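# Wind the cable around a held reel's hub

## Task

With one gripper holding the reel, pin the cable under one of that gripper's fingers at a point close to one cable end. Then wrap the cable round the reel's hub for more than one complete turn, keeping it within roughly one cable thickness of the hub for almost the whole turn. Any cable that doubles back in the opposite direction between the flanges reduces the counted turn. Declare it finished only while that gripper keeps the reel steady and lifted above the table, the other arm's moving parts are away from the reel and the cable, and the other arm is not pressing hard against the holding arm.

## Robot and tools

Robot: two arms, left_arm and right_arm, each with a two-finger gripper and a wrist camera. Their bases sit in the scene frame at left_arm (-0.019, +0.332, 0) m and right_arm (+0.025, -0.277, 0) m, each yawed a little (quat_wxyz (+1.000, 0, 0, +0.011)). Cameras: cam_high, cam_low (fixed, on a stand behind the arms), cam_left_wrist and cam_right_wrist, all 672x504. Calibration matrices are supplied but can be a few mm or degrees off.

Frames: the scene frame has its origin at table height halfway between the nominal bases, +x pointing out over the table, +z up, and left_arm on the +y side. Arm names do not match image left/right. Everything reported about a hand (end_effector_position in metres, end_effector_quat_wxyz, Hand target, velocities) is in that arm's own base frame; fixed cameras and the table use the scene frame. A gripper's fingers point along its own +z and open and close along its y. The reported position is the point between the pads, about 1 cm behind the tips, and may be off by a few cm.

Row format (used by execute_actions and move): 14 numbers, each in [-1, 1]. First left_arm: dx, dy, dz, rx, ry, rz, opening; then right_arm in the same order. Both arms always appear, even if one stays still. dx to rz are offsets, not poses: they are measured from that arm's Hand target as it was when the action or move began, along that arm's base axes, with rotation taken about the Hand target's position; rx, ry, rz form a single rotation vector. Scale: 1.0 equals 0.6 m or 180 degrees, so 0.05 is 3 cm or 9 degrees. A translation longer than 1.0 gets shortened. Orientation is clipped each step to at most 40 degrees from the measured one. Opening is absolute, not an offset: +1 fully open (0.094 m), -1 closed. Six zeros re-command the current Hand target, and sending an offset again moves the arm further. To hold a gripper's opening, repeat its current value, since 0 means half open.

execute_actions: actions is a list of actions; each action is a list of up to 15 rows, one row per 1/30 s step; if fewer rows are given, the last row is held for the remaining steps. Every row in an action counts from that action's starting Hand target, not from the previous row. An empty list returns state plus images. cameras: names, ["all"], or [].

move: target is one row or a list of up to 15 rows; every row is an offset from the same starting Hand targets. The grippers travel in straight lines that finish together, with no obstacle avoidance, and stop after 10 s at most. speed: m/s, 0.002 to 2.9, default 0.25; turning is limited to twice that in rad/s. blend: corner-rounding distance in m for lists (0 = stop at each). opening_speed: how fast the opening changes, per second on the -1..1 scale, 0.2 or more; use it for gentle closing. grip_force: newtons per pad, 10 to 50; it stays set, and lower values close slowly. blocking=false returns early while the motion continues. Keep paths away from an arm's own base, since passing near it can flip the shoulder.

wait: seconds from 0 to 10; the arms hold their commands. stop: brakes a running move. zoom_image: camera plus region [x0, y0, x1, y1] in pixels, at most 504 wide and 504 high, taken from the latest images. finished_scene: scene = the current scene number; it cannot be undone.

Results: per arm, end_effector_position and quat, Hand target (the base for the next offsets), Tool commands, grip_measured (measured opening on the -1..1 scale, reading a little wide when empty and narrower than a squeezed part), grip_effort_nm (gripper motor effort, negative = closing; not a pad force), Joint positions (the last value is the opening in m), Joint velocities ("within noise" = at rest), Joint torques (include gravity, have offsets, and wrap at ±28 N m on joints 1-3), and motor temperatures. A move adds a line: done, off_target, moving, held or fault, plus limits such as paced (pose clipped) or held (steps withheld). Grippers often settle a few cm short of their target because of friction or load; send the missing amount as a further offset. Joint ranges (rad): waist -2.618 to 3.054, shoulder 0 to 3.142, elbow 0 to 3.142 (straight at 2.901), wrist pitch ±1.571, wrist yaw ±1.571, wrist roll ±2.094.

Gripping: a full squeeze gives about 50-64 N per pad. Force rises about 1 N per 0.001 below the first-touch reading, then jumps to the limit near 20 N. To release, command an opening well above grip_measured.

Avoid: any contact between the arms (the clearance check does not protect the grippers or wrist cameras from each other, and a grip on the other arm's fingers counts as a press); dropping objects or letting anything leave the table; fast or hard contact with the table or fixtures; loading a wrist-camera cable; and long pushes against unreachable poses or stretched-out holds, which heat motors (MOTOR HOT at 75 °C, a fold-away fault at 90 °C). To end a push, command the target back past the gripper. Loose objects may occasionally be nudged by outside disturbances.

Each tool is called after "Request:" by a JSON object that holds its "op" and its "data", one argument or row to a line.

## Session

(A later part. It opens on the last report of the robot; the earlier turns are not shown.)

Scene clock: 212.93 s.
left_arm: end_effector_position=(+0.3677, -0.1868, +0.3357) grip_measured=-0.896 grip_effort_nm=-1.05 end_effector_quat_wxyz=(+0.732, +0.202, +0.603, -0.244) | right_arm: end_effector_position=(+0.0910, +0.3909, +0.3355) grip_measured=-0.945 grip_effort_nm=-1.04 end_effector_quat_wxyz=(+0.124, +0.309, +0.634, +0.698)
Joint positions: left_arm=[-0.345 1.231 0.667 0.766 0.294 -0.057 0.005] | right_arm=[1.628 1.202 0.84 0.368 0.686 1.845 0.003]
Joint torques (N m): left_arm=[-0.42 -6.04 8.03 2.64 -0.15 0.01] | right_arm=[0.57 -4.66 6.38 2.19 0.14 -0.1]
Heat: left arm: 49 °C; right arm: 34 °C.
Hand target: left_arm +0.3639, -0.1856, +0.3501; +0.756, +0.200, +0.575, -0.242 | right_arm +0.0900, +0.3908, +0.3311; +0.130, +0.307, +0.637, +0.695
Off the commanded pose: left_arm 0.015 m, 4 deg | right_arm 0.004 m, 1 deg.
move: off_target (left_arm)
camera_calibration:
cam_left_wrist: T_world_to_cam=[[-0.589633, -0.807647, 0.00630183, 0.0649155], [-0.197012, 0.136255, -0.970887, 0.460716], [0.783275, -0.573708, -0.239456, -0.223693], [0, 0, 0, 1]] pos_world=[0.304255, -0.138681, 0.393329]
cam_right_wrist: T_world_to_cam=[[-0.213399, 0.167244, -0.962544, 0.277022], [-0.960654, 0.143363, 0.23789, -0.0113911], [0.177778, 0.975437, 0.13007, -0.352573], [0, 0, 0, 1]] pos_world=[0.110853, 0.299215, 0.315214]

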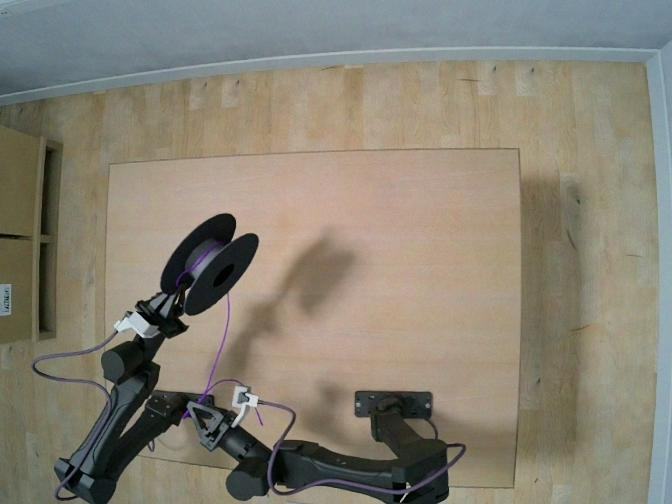

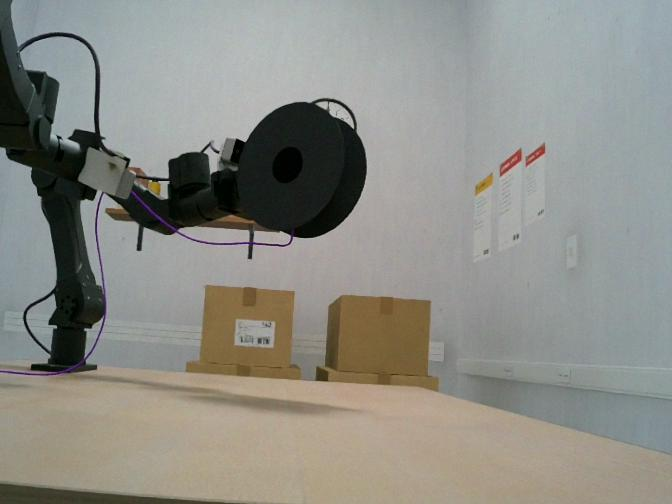

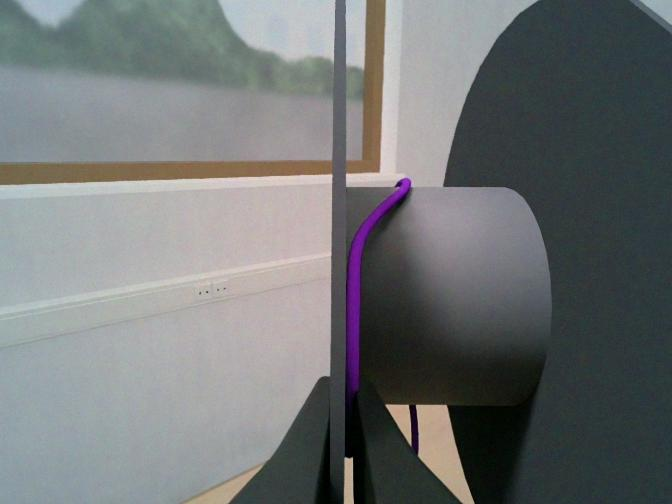

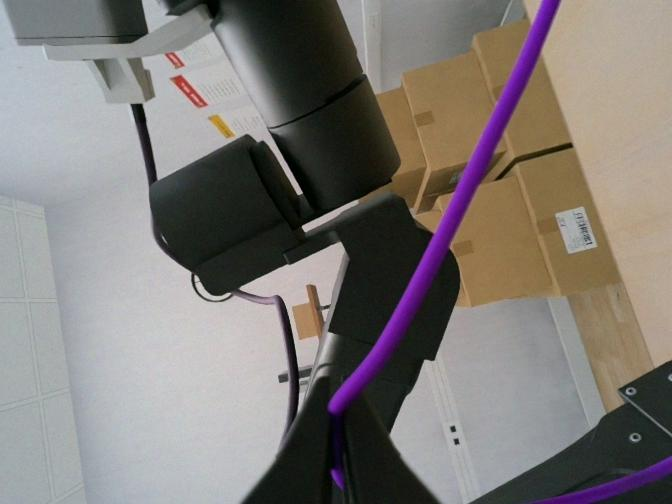

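Request:
{"op": "move", "data": {
  "target": [
    [0,0,0,0,0,0,-1,0.0,0.0,0.2,0,0,0,-1]
  ],
  "cameras": ["cam_low","cam_left_wrist","cam_high"],
  "speed": 0.15
}}

Scene clock: 215.03 s.
left_arm: end_effector_position=(+0.3677, -0.1868, +0.3357) grip_measured=-0.896 grip_effort_nm=-1.05 end_effector_quat_wxyz=(+0.732, +0.202, +0.603, -0.244) | right_arm: end_effector_position=(+0.0912, +0.3907, +0.4466) grip_measured=-0.945 grip_effort_nm=-1.04 end_effector_quat_wxyz=(+0.128, +0.306, +0.636, +0.697)
Joint positions: left_arm=[-0.345 1.231 0.667 0.766 0.294 -0.057 0.005] | right_arm=[1.628 1.243 1.314 -0.067 0.688 1.835 0.003]
Joint torques (N m): left_arm=[-0.44 -5.97 8.01 2.66 -0.17 0.01] | right_arm=[0.54 -4.52 9.31 1.82 0.14 -0.01]
Heat: left arm: 49 °C; right arm: 35 °C.
Hand target: left_arm +0.3639, -0.1856, +0.3501; +0.756, +0.200, +0.575, -0.242 | right_arm +0.0900, +0.3908, +0.4512; +0.130, +0.307, +0.637, +0.695
Off the commanded pose: left_arm 0.015 m, 4 deg | right_arm 0.005 m, 0 deg.
move: off_target (left_arm)
camera_calibration:
cam_left_wrist: T_world_to_cam=[[-0.589633, -0.807647, 0.00630183, 0.0649155], [-0.197012, 0.136255, -0.970887, 0.460716], [0.783275, -0.573708, -0.239456, -0.223693], [0, 0, 0, 1]] pos_world=[0.304255, -0.138681, 0.393329]
Images, in order (width x height): cam_high 672x504, cam_low 672x504, cam_left_wrist 672x504.

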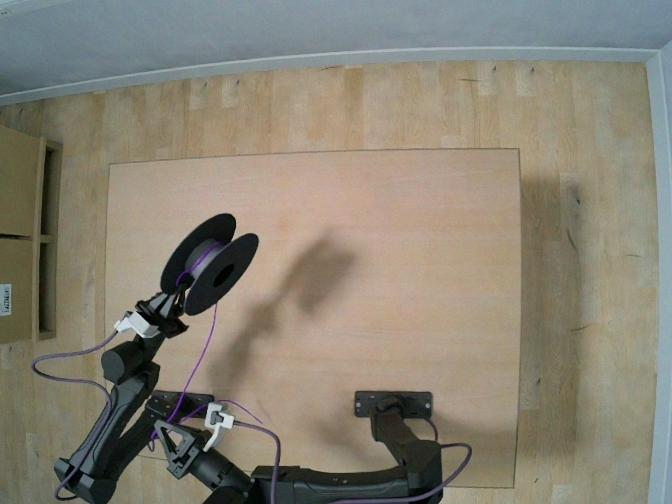

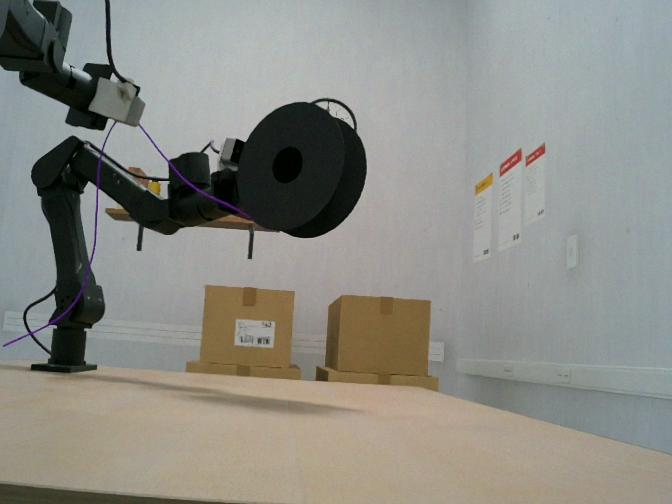

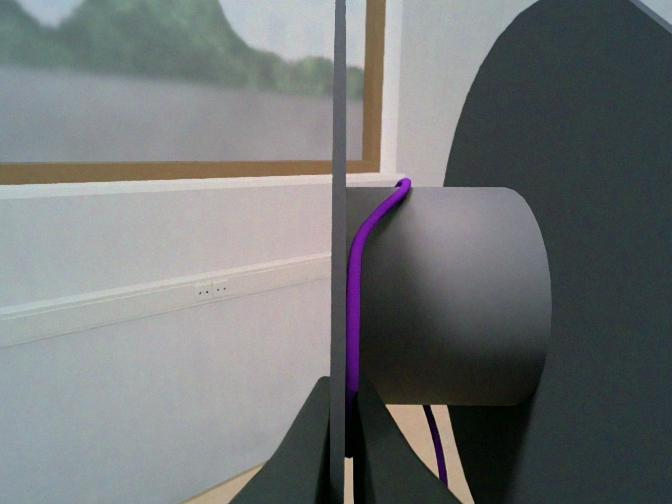

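Request:
{"op": "move", "data": {
  "target": [
    [0,0,0,0,0,0,-1,0.02,0.0,0.17,0,0,0,-1]
  ],
  "cameras": ["cam_low","cam_left_wrist","cam_high","cam_right_wrist"],
  "speed": 0.15
}}

Scene clock: 216.93 s.
left_arm: end_effector_position=(+0.3677, -0.1868, +0.3357) grip_measured=-0.896 grip_effort_nm=-1.05 end_effector_quat_wxyz=(+0.732, +0.202, +0.603, -0.244) | right_arm: end_effector_position=(+0.1005, +0.3903, +0.5521) grip_measured=-0.945 grip_effort_nm=-1.05 end_effector_quat_wxyz=(+0.128, +0.306, +0.635, +0.698)
Joint positions: left_arm=[-0.345 1.231 0.667 0.766 0.294 -0.057 0.005] | right_arm=[1.591 1.448 1.945 -0.487 0.651 1.832 0.003]
Joint torques (N m): left_arm=[-0.39 -5.94 8.09 2.66 -0.15 0.03] | right_arm=[-0.42 -5.11 7.84 1.93 0.01 0.03]
Heat: left arm: 49 °C; right arm: 35 °C.
Hand target: left_arm +0.3639, -0.1856, +0.3501; +0.756, +0.200, +0.575, -0.242 | right_arm +0.1021, +0.3908, +0.5531; +0.130, +0.307, +0.637, +0.695
Off the commanded pose: left_arm 0.015 m, 4 deg | right_arm 0.002 m, 0 deg.
move: off_target (left_arm)
camera_calibration:
cam_left_wrist: T_world_to_cam=[[-0.589633, -0.807647, 0.00630183, 0.0649155], [-0.197012, 0.136255, -0.970887, 0.460716], [0.783275, -0.573708, -0.239456, -0.223693], [0, 0, 0, 1]] pos_world=[0.304255, -0.138681, 0.393329]
cam_right_wrist: T_world_to_cam=[[-0.203119, 0.163892, -0.96534, 0.489508], [-0.962699, 0.146561, 0.227445, -0.0489635], [0.178757, 0.97553, 0.12801, -0.38078], [0, 0, 0, 1]] pos_world=[0.120358, 0.298412, 0.532422]

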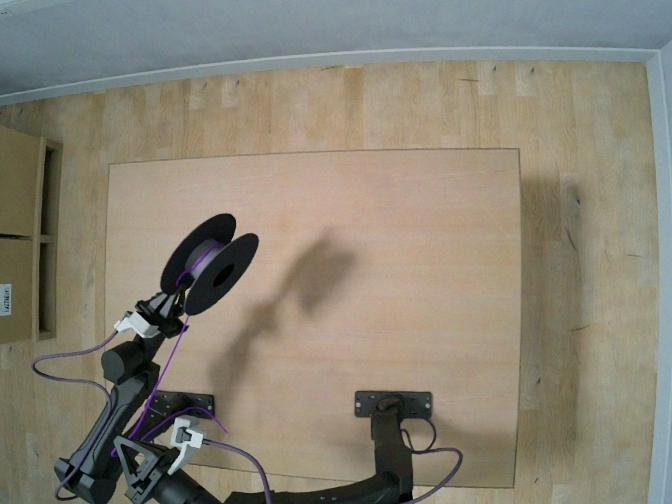

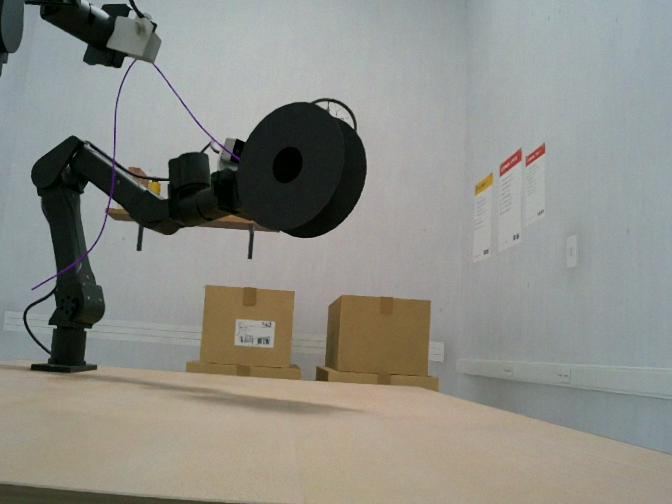

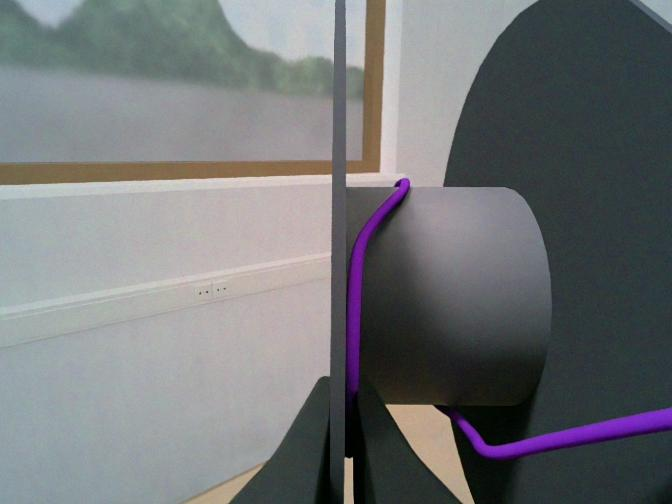

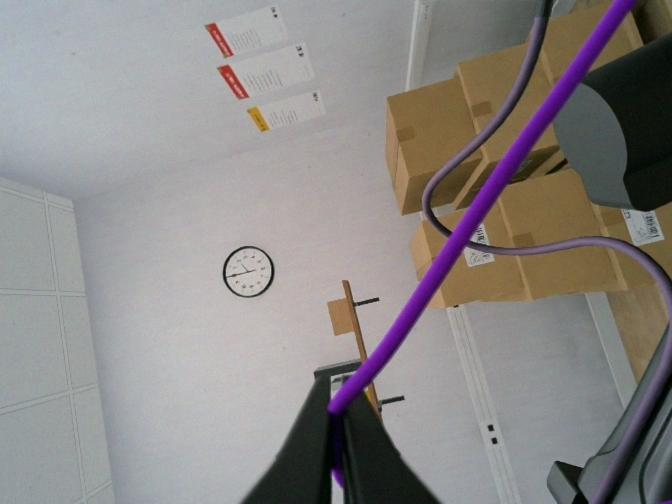

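Request:
{"op": "move", "data": {
  "target": [
    [0,0,0,0,0,0,-1,0.19,-0.13,0.12,0,0,0,-1]
  ],
  "cameras": ["cam_low","cam_left_wrist","cam_high","cam_right_wrist"],
  "speed": 0.15
}}

Scene clock: 219.57 s.
left_arm: end_effector_position=(+0.3677, -0.1868, +0.3357) grip_measured=-0.896 grip_effort_nm=-1.05 end_effector_quat_wxyz=(+0.732, +0.202, +0.603, -0.244) | right_arm: end_effector_position=(+0.2126, +0.3113, +0.6294) grip_measured=-0.945 grip_effort_nm=-1.05 end_effector_quat_wxyz=(+0.131, +0.302, +0.630, +0.704)
Joint positions: left_arm=[-0.345 1.231 0.667 0.766 0.294 -0.057 0.005] | right_arm=[0.996 1.736 2.813 -1.053 0.056 1.832 0.003]
Joint torques (N m): left_arm=[-0.44 -6.01 8.08 2.66 -0.15 0.01] | right_arm=[-0.77 -4.92 4.53 2.09 -0.04 0.05]
Heat: left arm: 49 °C; right arm: 35 °C.
Hand target: left_arm +0.3639, -0.1856, +0.3501; +0.756, +0.200, +0.575, -0.242 | right_arm +0.2161, +0.3128, +0.6252; +0.130, +0.307, +0.637, +0.695
Off the commanded pose: left_arm 0.015 m, 4 deg | right_arm 0.006 m, 1 deg.
move: off_target (left_arm)
camera_calibration:
cam_left_wrist: T_world_to_cam=[[-0.589633, -0.807647, 0.00630183, 0.0649155], [-0.197012, 0.136255, -0.970887, 0.460716], [0.783275, -0.573708, -0.239456, -0.223693], [0, 0, 0, 1]] pos_world=[0.304255, -0.138681, 0.393329]
cam_right_wrist: T_world_to_cam=[[-0.189901, 0.174877, -0.966103, 0.594065], [-0.965718, 0.144117, 0.215912, 0.0615424], [0.17699, 0.973986, 0.141514, -0.341353], [0, 0, 0, 1]] pos_world=[0.232662, 0.219715, 0.608947]

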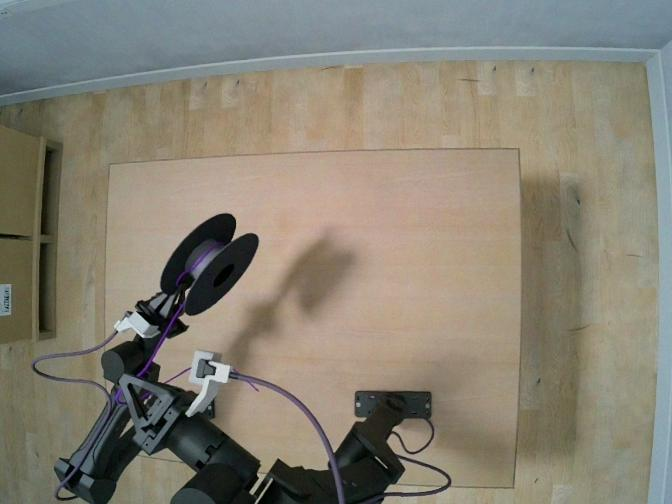

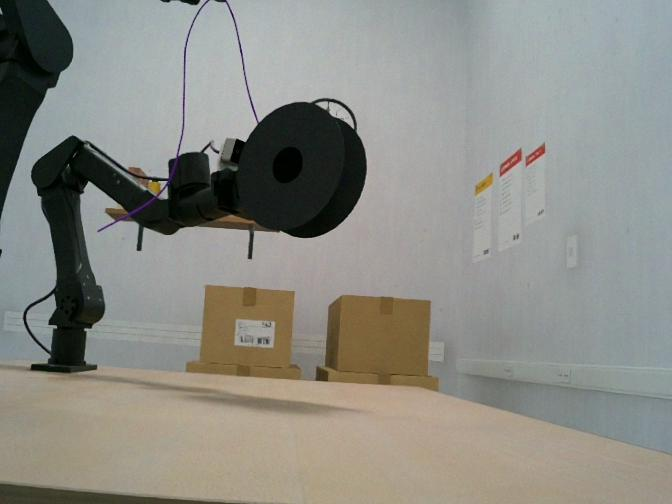

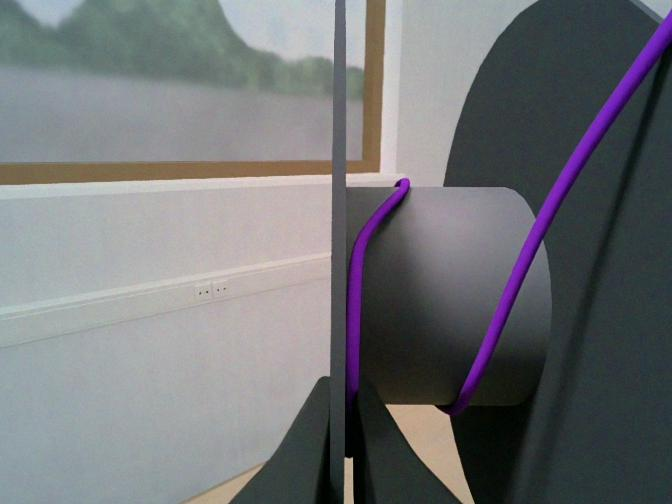

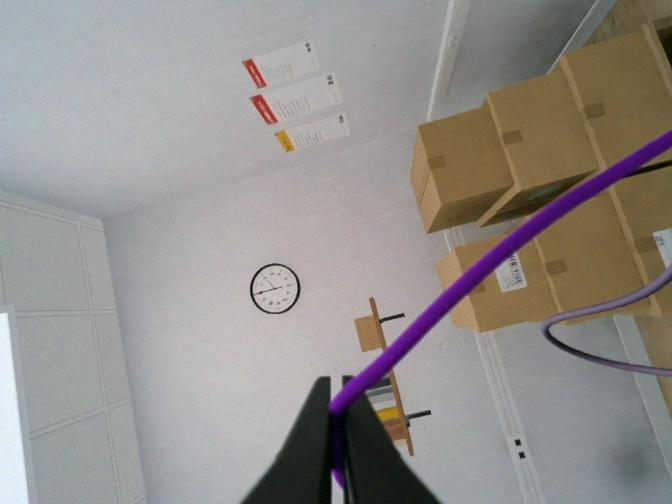

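Request:
{"op": "move", "data": {
  "target": [
    [0,0,0,0,0,0,-1,0.22,0.082,-0.032,0,0,0,-1],
    [0,0,0,0,0,0,-1,0.408,-0.056,-0.132,0,0,0,-1]
  ],
  "cameras": ["cam_low","cam_left_wrist","cam_high","cam_right_wrist"],
  "speed": 0.15,
  "blend": [0.03,0]
}}

Scene clock: 222.93 s.
left_arm: end_effector_position=(+0.3677, -0.1868, +0.3357) grip_measured=-0.896 grip_effort_nm=-1.05 end_effector_quat_wxyz=(+0.732, +0.202, +0.603, -0.244) | right_arm: end_effector_position=(+0.4533, +0.2753, +0.5555) grip_measured=-0.945 grip_effort_nm=-1.04 end_effector_quat_wxyz=(+0.132, +0.308, +0.632, +0.699)
Joint positions: left_arm=[-0.345 1.231 0.667 0.765 0.294 -0.057 0.005] | right_arm=[0.358 2.117 2.85 -0.72 -0.574 1.844 0.003]
Joint torques (N m): left_arm=[-0.51 -6 8.01 2.67 -0.16 0.02] | right_arm=[-0.02 -10.44 3.95 2.25 -0.05 -0.11]
Heat: left arm: 49 °C; right arm: 34 °C.
Hand target: left_arm +0.3639, -0.1856, +0.3501; +0.756, +0.200, +0.575, -0.242 | right_arm +0.4608, +0.2791, +0.5462; +0.130, +0.307, +0.637, +0.695
Off the commanded pose: left_arm 0.015 m, 4 deg | right_arm 0.013 m, 1 deg.
elbow stopped short (right arm): the move would have taken joint 3 (elbow) straighter than the controller allows.
move: off_target (left_arm, right_arm)
camera_calibration:
cam_left_wrist: T_world_to_cam=[[-0.589659, -0.807627, 0.006409, 0.0648042], [-0.197312, 0.136356, -0.970812, 0.460709], [0.783179, -0.573713, -0.239758, -0.223627], [0, 0, 0, 1]] pos_world=[0.304256, -0.13878, 0.39323]
cam_right_wrist: T_world_to_cam=[[-0.199501, 0.167803, -0.965423, 0.580621], [-0.962039, 0.1537, 0.225517, 0.30558], [0.186228, 0.973765, 0.13077, -0.336428], [0, 0, 0, 1]] pos_world=[0.472466, 0.183204, 0.535626]

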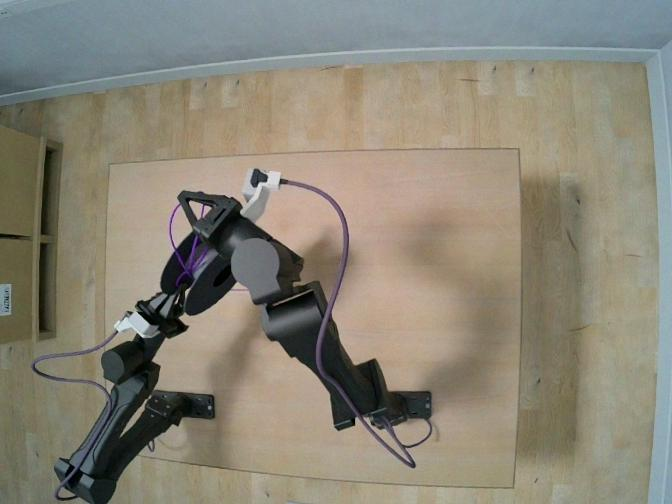

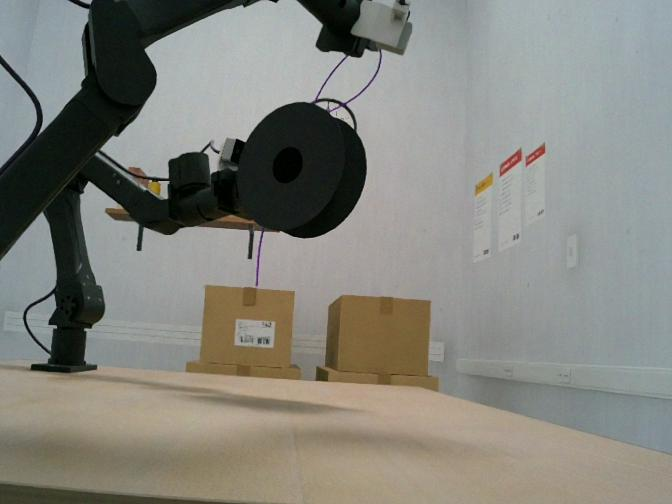

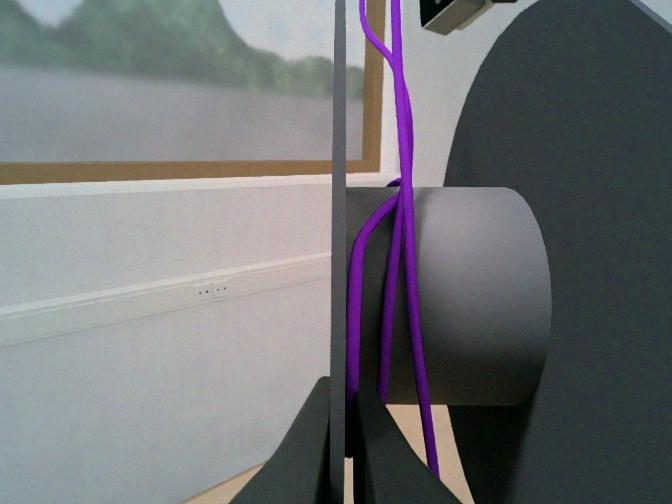

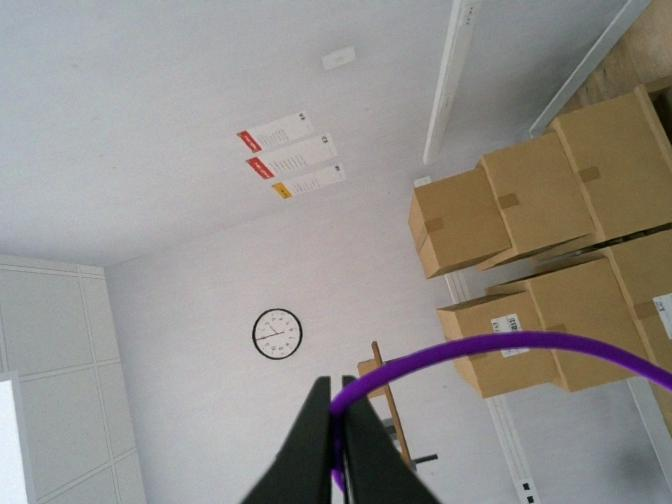

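Request:
{"op": "move", "data": {
  "target": [
    [0,0,0,0,0,0,-1,-0.18,0.12,0.12,0,0,0,-1],
    [0,0,0,0,0,0,-1,-0.42,0.06,0.12,0,0,0,-1],
    [0,0,0,0,0,0,-1,-0.40,-0.06,0.12,0,0,0,-1]
  ],
  "cameras": ["cam_low","cam_left_wrist","cam_high"],
  "speed": 0.2,
  "blend": [0.03,0.03,0]
}}

Scene clock: 227.97 s.
left_arm: end_effector_position=(+0.3677, -0.1868, +0.3356) grip_measured=-0.896 grip_effort_nm=-1.05 end_effector_quat_wxyz=(+0.732, +0.202, +0.603, -0.244) | right_arm: end_effector_position=(+0.2260, +0.2495, +0.6110) grip_measured=-0.945 grip_effort_nm=-1.04 end_effector_quat_wxyz=(+0.123, +0.315, +0.643, +0.687)
Joint positions: left_arm=[-0.345 1.231 0.667 0.765 0.294 -0.057 0.005] | right_arm=[0.711 1.489 2.456 -0.994 -0.228 1.843 0.003]
Joint torques (N m): left_arm=[-0.44 -5.93 8.03 2.68 -0.14 -0.01] | right_arm=[-0.68 -5.91 3.14 2.44 -0.08 -0.08]
Heat: left arm: 49 °C; right arm: 34 °C.
Hand target: left_arm +0.3639, -0.1856, +0.3501; +0.755, +0.200, +0.575, -0.242 | right_arm +0.2209, +0.2432, +0.6181; +0.130, +0.307, +0.637, +0.695
Off the commanded pose: left_arm 0.015 m, 4 deg | right_arm 0.011 m, 2 deg.
elbow stopped short (right arm): the move would have taken joint 3 (elbow) straighter than the controller allows.
move: off_target (left_arm, right_arm)
camera_calibration:
cam_left_wrist: T_world_to_cam=[[-0.58969, -0.807604, 0.00649496, 0.0648417], [-0.197675, 0.13653, -0.970713, 0.460826], [0.783065, -0.573703, -0.240154, -0.223513], [0, 0, 0, 1]] pos_world=[0.304356, -0.13878, 0.393231]
Images, in order (width x height): cam_high 672x504, cam_low 672x504, cam_left_wrist 672x504.

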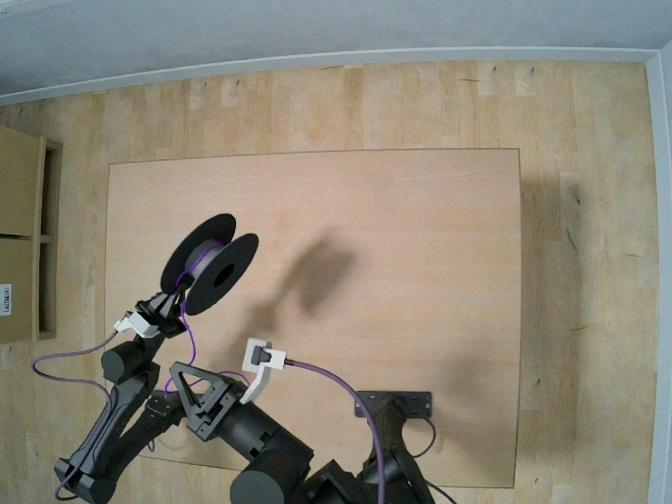

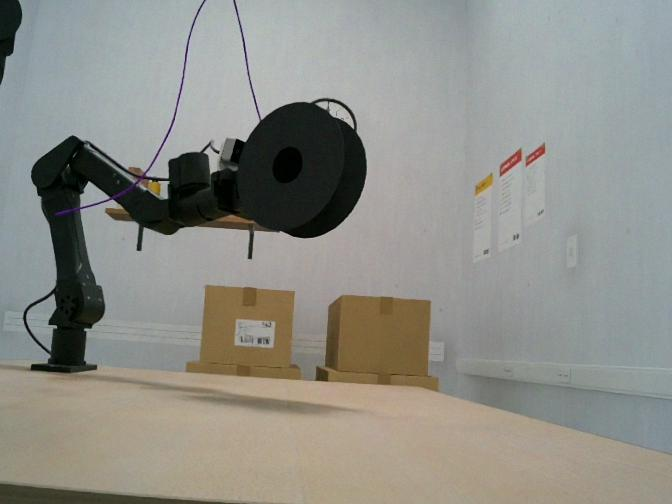

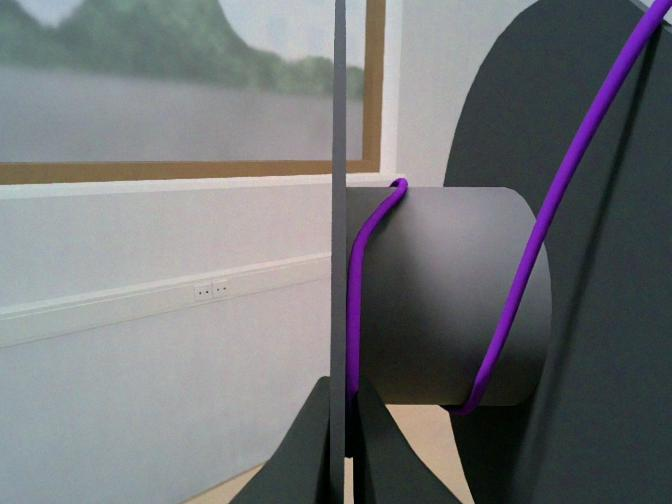

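Request:
{"op": "move", "data": {
  "target": [
    [0,0,0,0,0,0,-1,0.282,-0.113,-0.097,0,0,0,-1],
    [0,0,0,0,0,0,-1,0.375,-0.188,-0.35,0,0,0,-1]
  ],
  "cameras": ["cam_low","cam_left_wrist","cam_high","cam_right_wrist"],
  "speed": 0.2,
  "blend": [0.03,0]
}}

Scene clock: 231.20 s.
left_arm: end_effector_position=(+0.3680, -0.1869, +0.3339) grip_measured=-0.896 grip_effort_nm=-1.05 end_effector_quat_wxyz=(+0.730, +0.203, +0.606, -0.244) | right_arm: end_effector_position=(+0.4474, +0.1333, +0.4093) grip_measured=-0.945 grip_effort_nm=-1.05 end_effector_quat_wxyz=(+0.128, +0.306, +0.638, +0.695)
Joint positions: left_arm=[-0.345 1.231 0.667 0.758 0.294 -0.056 0.005] | right_arm=[-0.039 1.572 1.441 0.127 -0.98 1.832 0.003]
Joint torques (N m): left_arm=[-0.44 -6.01 8.05 2.74 -0.15 0] | right_arm=[-0.65 -9.52 5.72 2.02 -0.06 0.06]
Heat: left arm: 49 °C; right arm: 34 °C.
Hand target: left_arm +0.3639, -0.1856, +0.3501; +0.755, +0.200, +0.575, -0.242 | right_arm +0.4459, +0.1305, +0.4080; +0.130, +0.307, +0.637, +0.695
Off the commanded pose: left_arm 0.017 m, 5 deg | right_arm 0.004 m, 0 deg.
move: off_target (left_arm)
camera_calibration:
cam_left_wrist: T_world_to_cam=[[-0.589512, -0.807723, 0.00770647, 0.0644144], [-0.203546, 0.139311, -0.969103, 0.461475], [0.781694, -0.572866, -0.246534, -0.221382], [0, 0, 0, 1]] pos_world=[0.304957, -0.139081, 0.392142]
cam_right_wrist: T_world_to_cam=[[-0.206885, 0.154557, -0.96608, 0.46745], [-0.962019, 0.14761, 0.22963, 0.353762], [0.178094, 0.976895, 0.118149, -0.169698], [0, 0, 0, 1]] pos_world=[0.467256, 0.0413102, 0.390409]

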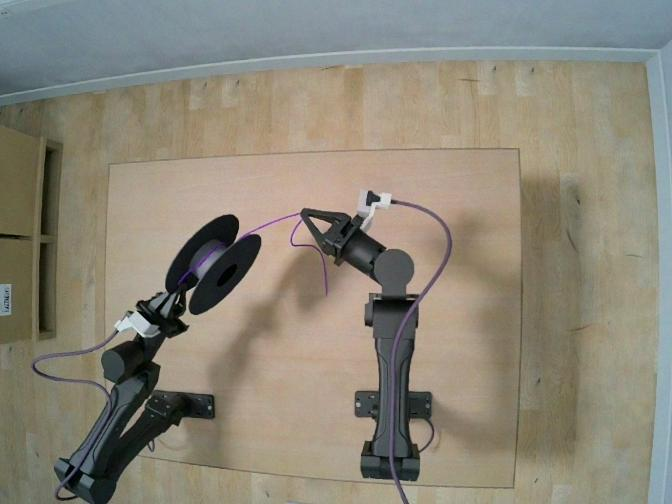

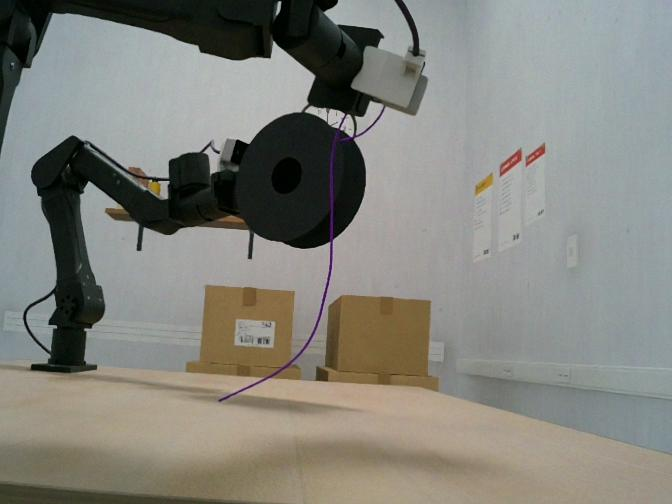

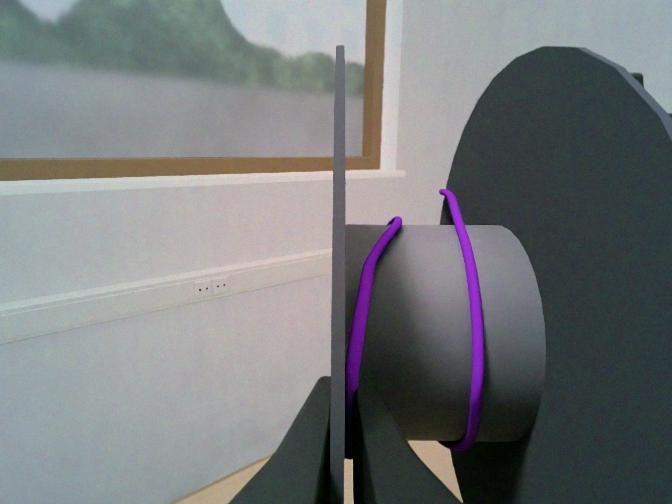

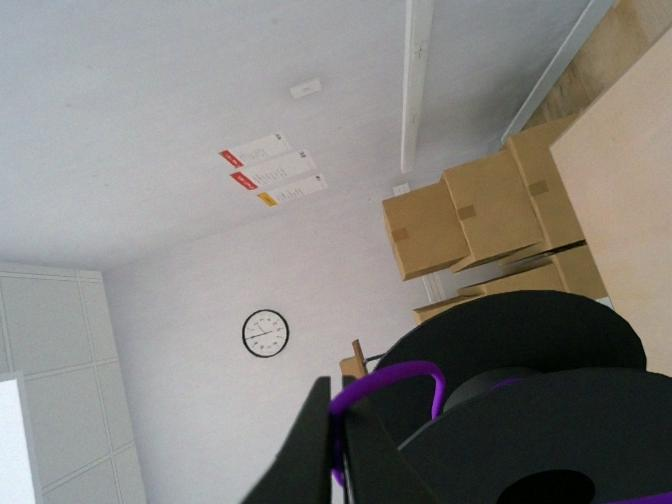

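Request:
{"op": "move", "data": {
  "target": [
    [0,0,0,0,0,0,-1,0.053,0.061,-0.137,0,0,0,-1],
    [0,0,0,0,0,0,-1,0.038,0.2375,-0.337,0,0,0,-1]
  ],
  "cameras": ["cam_low","cam_left_wrist","cam_high","cam_right_wrist"],
  "speed": 0.15,
  "blend": [0.03,0]
}}

Scene clock: 234.33 s.
left_arm: end_effector_position=(+0.3683, -0.1871, +0.3321) grip_measured=-0.896 grip_effort_nm=-1.05 end_effector_quat_wxyz=(+0.728, +0.203, +0.609, -0.243) | right_arm: end_effector_position=(+0.4673, +0.2732, +0.2151) grip_measured=-0.945 grip_effort_nm=-1.05 end_effector_quat_wxyz=(+0.129, +0.302, +0.637, +0.698)
Joint positions: left_arm=[-0.345 1.231 0.667 0.75 0.294 -0.055 0.005] | right_arm=[0.335 1.928 1.037 0.9 -0.611 1.836 0.003]
Joint torques (N m): left_arm=[-0.47 -6.13 8.05 2.82 -0.16 0.01] | right_arm=[0.13 -9.81 5.33 2.33 0.11 0.01]
Heat: left arm: 50 °C; right arm: 34 °C.
Hand target: left_arm +0.3639, -0.1856, +0.3501; +0.756, +0.200, +0.575, -0.242 | right_arm +0.4687, +0.2729, +0.2059; +0.130, +0.307, +0.637, +0.695
Off the commanded pose: left_arm 0.019 m, 5 deg | right_arm 0.009 m, 1 deg.
move: off_target (left_arm)
camera_calibration:
cam_left_wrist: T_world_to_cam=[[-0.589321, -0.807848, 0.00903251, 0.0640007], [-0.210046, 0.142412, -0.967264, 0.462112], [0.780116, -0.571926, -0.253612, -0.21904], [0, 0, 0, 1]] pos_world=[0.305658, -0.139382, 0.390855]
cam_right_wrist: T_world_to_cam=[[-0.198209, 0.158444, -0.967269, 0.25748], [-0.964866, 0.14211, 0.220995, 0.401649], [0.172474, 0.977088, 0.12471, -0.285738], [0, 0, 0, 1]] pos_world=[0.487855, 0.181316, 0.195924]

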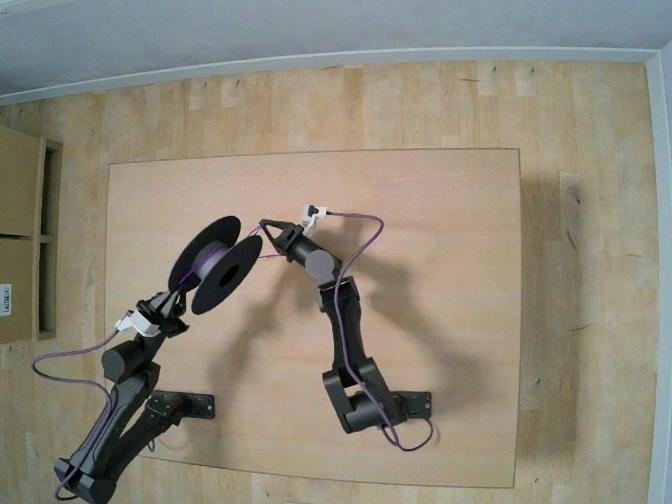

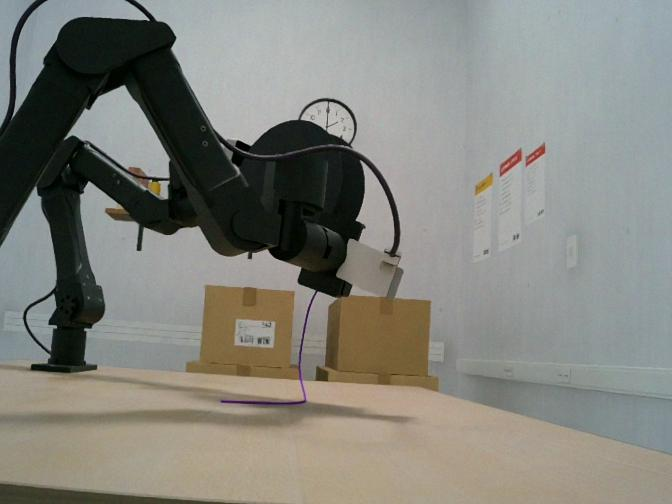

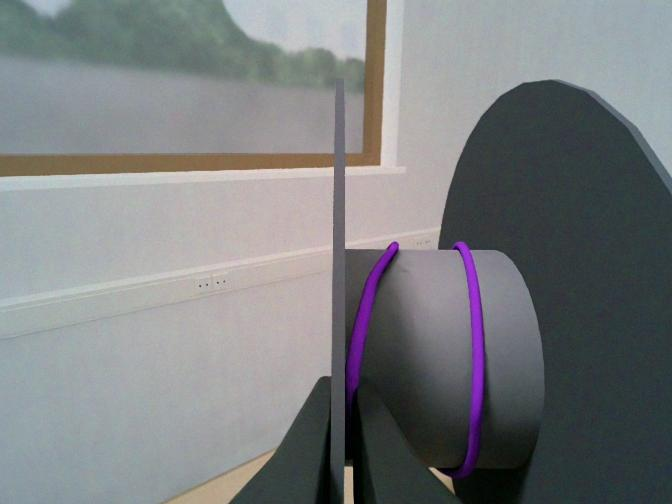

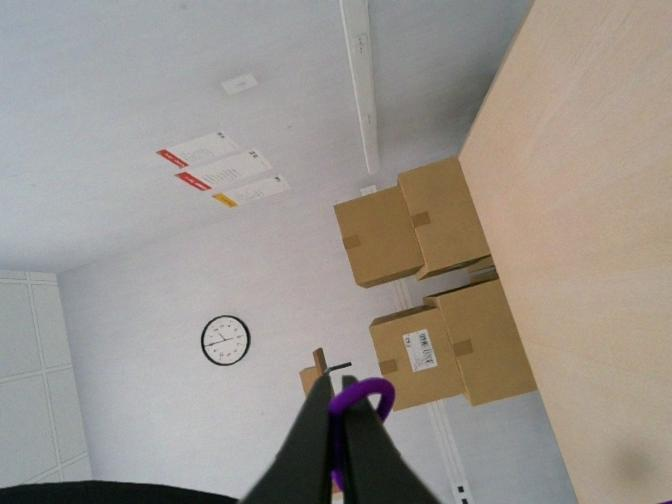

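Request:
{"op": "move", "data": {
  "target": [
    [0,0,0,0,0,0,-1,0,0,0.0,0,0,0,0],
    [0,0,0,0,0,0,-1,-0.1,-0.14,0,0,0,0,0],
    [0,0,0,0,0,0,-1,-0.2,-0.3,0,0,0,0,0]
  ],
  "cameras": ["cam_low","cam_left_wrist","cam_high","cam_right_wrist"],
  "speed": 0.12,
  "opening_speed": 0.6
}}

Scene clock: 239.93 s.
left_arm: end_effector_position=(+0.3683, -0.1871, +0.3321) grip_measured=-0.896 grip_effort_nm=-1.05 end_effector_quat_wxyz=(+0.728, +0.203, +0.609, -0.243) | right_arm: end_effector_position=(+0.3528, +0.0940, +0.1999) grip_measured=-0.002 grip_effort_nm=0.10 end_effector_quat_wxyz=(+0.119, +0.317, +0.637, +0.693)
Joint positions: left_arm=[-0.345 1.231 0.667 0.75 0.294 -0.055 0.005] | right_arm=[-0.21 1.504 0.481 0.994 -1.149 1.836 0.047]
Joint torques (N m): left_arm=[-0.46 -6.08 7.99 2.81 -0.15 0.02] | right_arm=[-0.53 -8.21 4.44 1.99 -0.04 0]
Heat: left arm: 52 °C; right arm: 34 °C.
Hand target: left_arm +0.3639, -0.1856, +0.3501; +0.756, +0.200, +0.575, -0.242 | right_arm +0.3488, +0.0929, +0.2059; +0.130, +0.307, +0.637, +0.695
Off the commanded pose: left_arm 0.019 m, 5 deg | right_arm 0.007 m, 2 deg.
move: off_target (left_arm)
camera_calibration:
cam_left_wrist: T_world_to_cam=[[-0.589321, -0.807848, 0.00903251, 0.0640007], [-0.210046, 0.142412, -0.967264, 0.462112], [0.780116, -0.571926, -0.253612, -0.21904], [0, 0, 0, 1]] pos_world=[0.305658, -0.139382, 0.390855]
cam_right_wrist: T_world_to_cam=[[-0.23341, 0.163143, -0.958595, 0.25872], [-0.954937, 0.147423, 0.257609, 0.308588], [0.183346, 0.975526, 0.121381, -0.0920653], [0, 0, 0, 1]] pos_world=[0.37195, 0.00211073, 0.179688]

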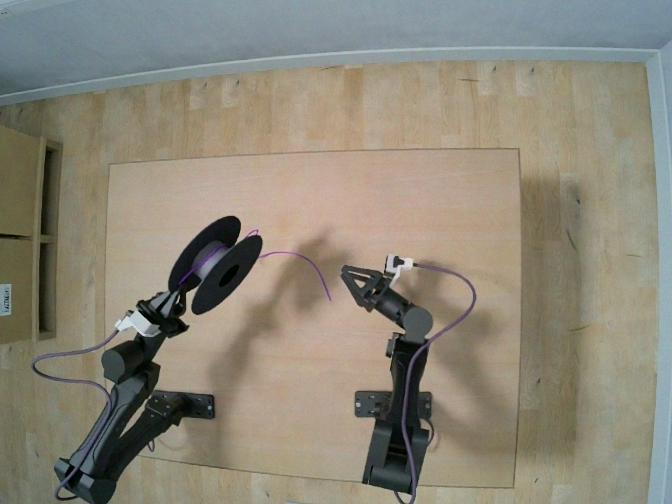

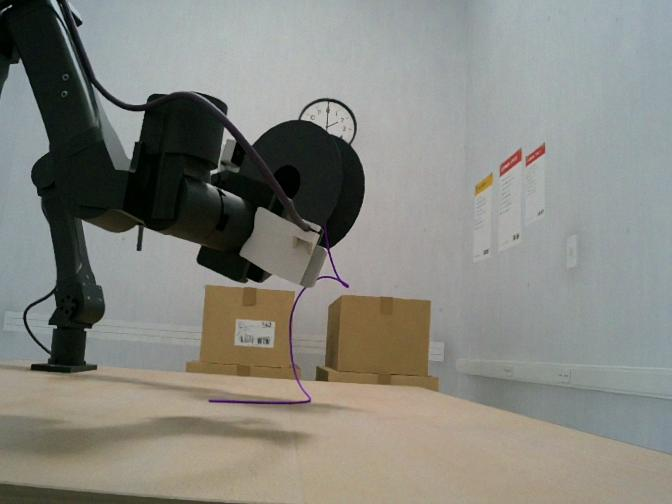

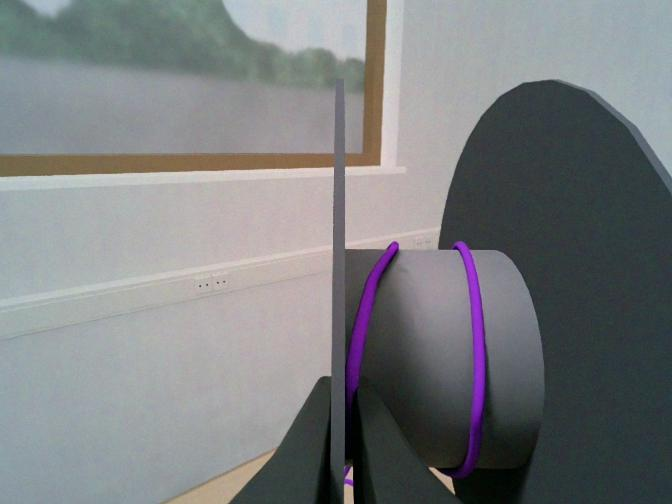

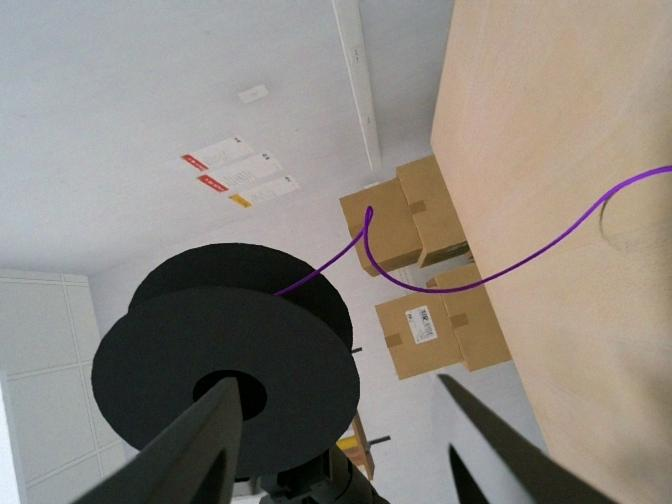

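Request:
{"op": "move", "data": {
  "target": [0,0,0,0,0,0,-1,-0.2,-0.25,0.1,0,0,0,0],
  "cameras": ["cam_low","cam_left_wrist"],
  "speed": 0.25
}}

Request:
{"op": "zoom_image", "data": {
  "camera": "cam_left_wrist",
  "region": [300, 200, 580, 504]
}}

Request:
{"op": "zoom_image", "data": {
  "camera": "cam_low",
  "region": [180, 90, 420, 310]
}}

Scene clock: 242.47 s.
left_arm: end_effector_position=(+0.3683, -0.1871, +0.3321) grip_measured=-0.896 grip_effort_nm=-1.05 end_effector_quat_wxyz=(+0.728, +0.203, +0.609, -0.243) | right_arm: end_effector_position=(+0.2319, -0.0575, +0.2682) grip_measured=-0.002 grip_effort_nm=0.10 end_effector_quat_wxyz=(+0.299, +0.445, +0.548, +0.642)
Joint positions: left_arm=[-0.345 1.231 0.667 0.75 0.294 -0.055 0.005] | right_arm=[-1.105 0.826 0.33 0.765 -1.556 2.086 0.047]
Joint torques (N m): left_arm=[-0.44 -6.15 8.08 2.82 -0.14 0.02] | right_arm=[-0.68 -2.29 5.6 1.11 0.14 0.05]
Motor temperatures (°C): left_arm=[22 23 40 53 22 21 28] | right_arm=[25 24 34 32 22 23 23]
Heat: left arm: 53 °C; right arm: 34 °C.
Hand target: left_arm +0.3639, -0.1856, +0.3501; +0.756, +0.200, +0.575, -0.242 | right_arm +0.2288, -0.0571, +0.2659; +0.130, +0.307, +0.637, +0.695
Off the commanded pose: left_arm 0.019 m, 5 deg | right_arm 0.004 m, 28 deg.
joint sent to its limit (right arm) — joint 5 (wrist yaw), lower limit; joint 6 (wrist roll), upper limit. The joint targets are off in orientation, not in position.
move: off_target (left_arm, right_arm)
camera_calibration:
cam_left_wrist: T_world_to_cam=[[-0.589321, -0.807848, 0.00903251, 0.0640007], [-0.210046, 0.142412, -0.967264, 0.462112], [0.780116, -0.571926, -0.253612, -0.21904], [0, 0, 0, 1]] pos_world=[0.305658, -0.139382, 0.390855]
Images, in order (width x height): cam_low 672x504, cam_left_wrist 672x504.

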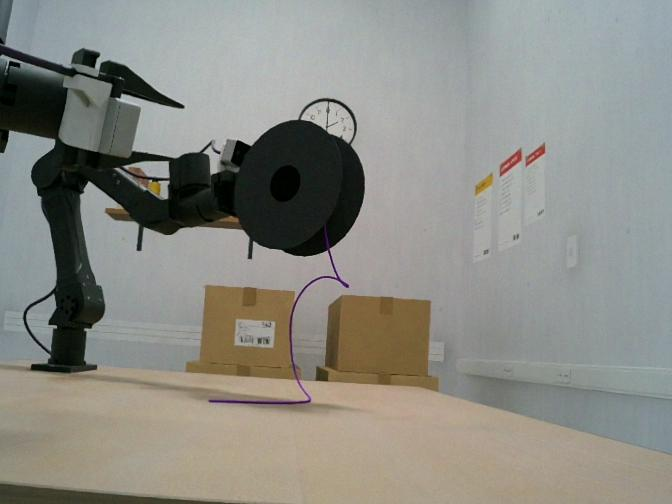

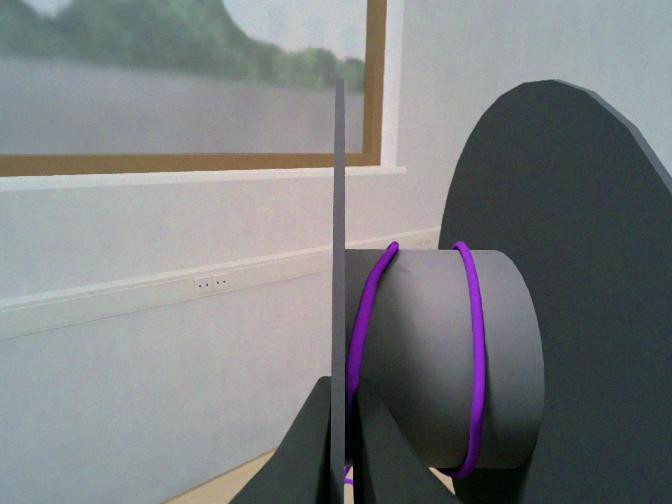

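Scaled by 1.658 from the camera's 672x504 image, which has a finer 960x720 frame.

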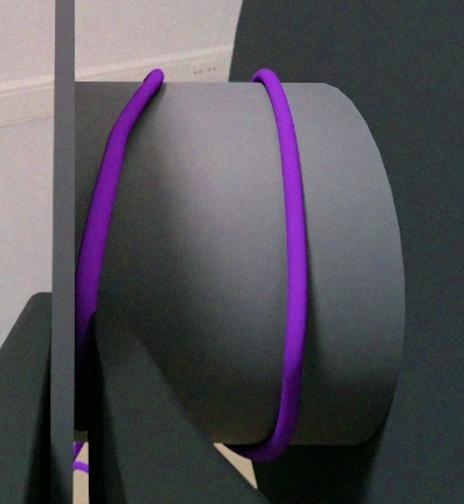

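Scaled by 2.100 from the camera's 672x504 image, which has a finer 960x720 frame.

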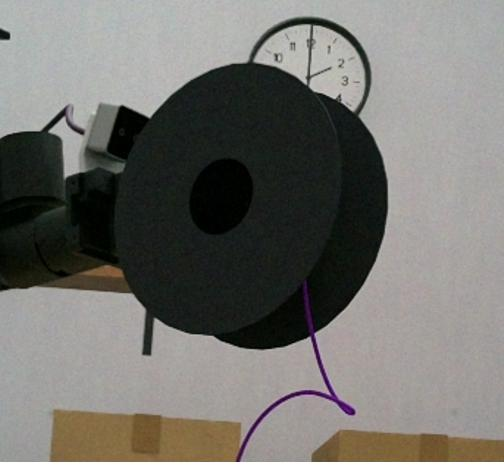

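Request:
{"op": "finished_scene", "data": {
  "scene": 1
}}

The scene is finished: the task was done.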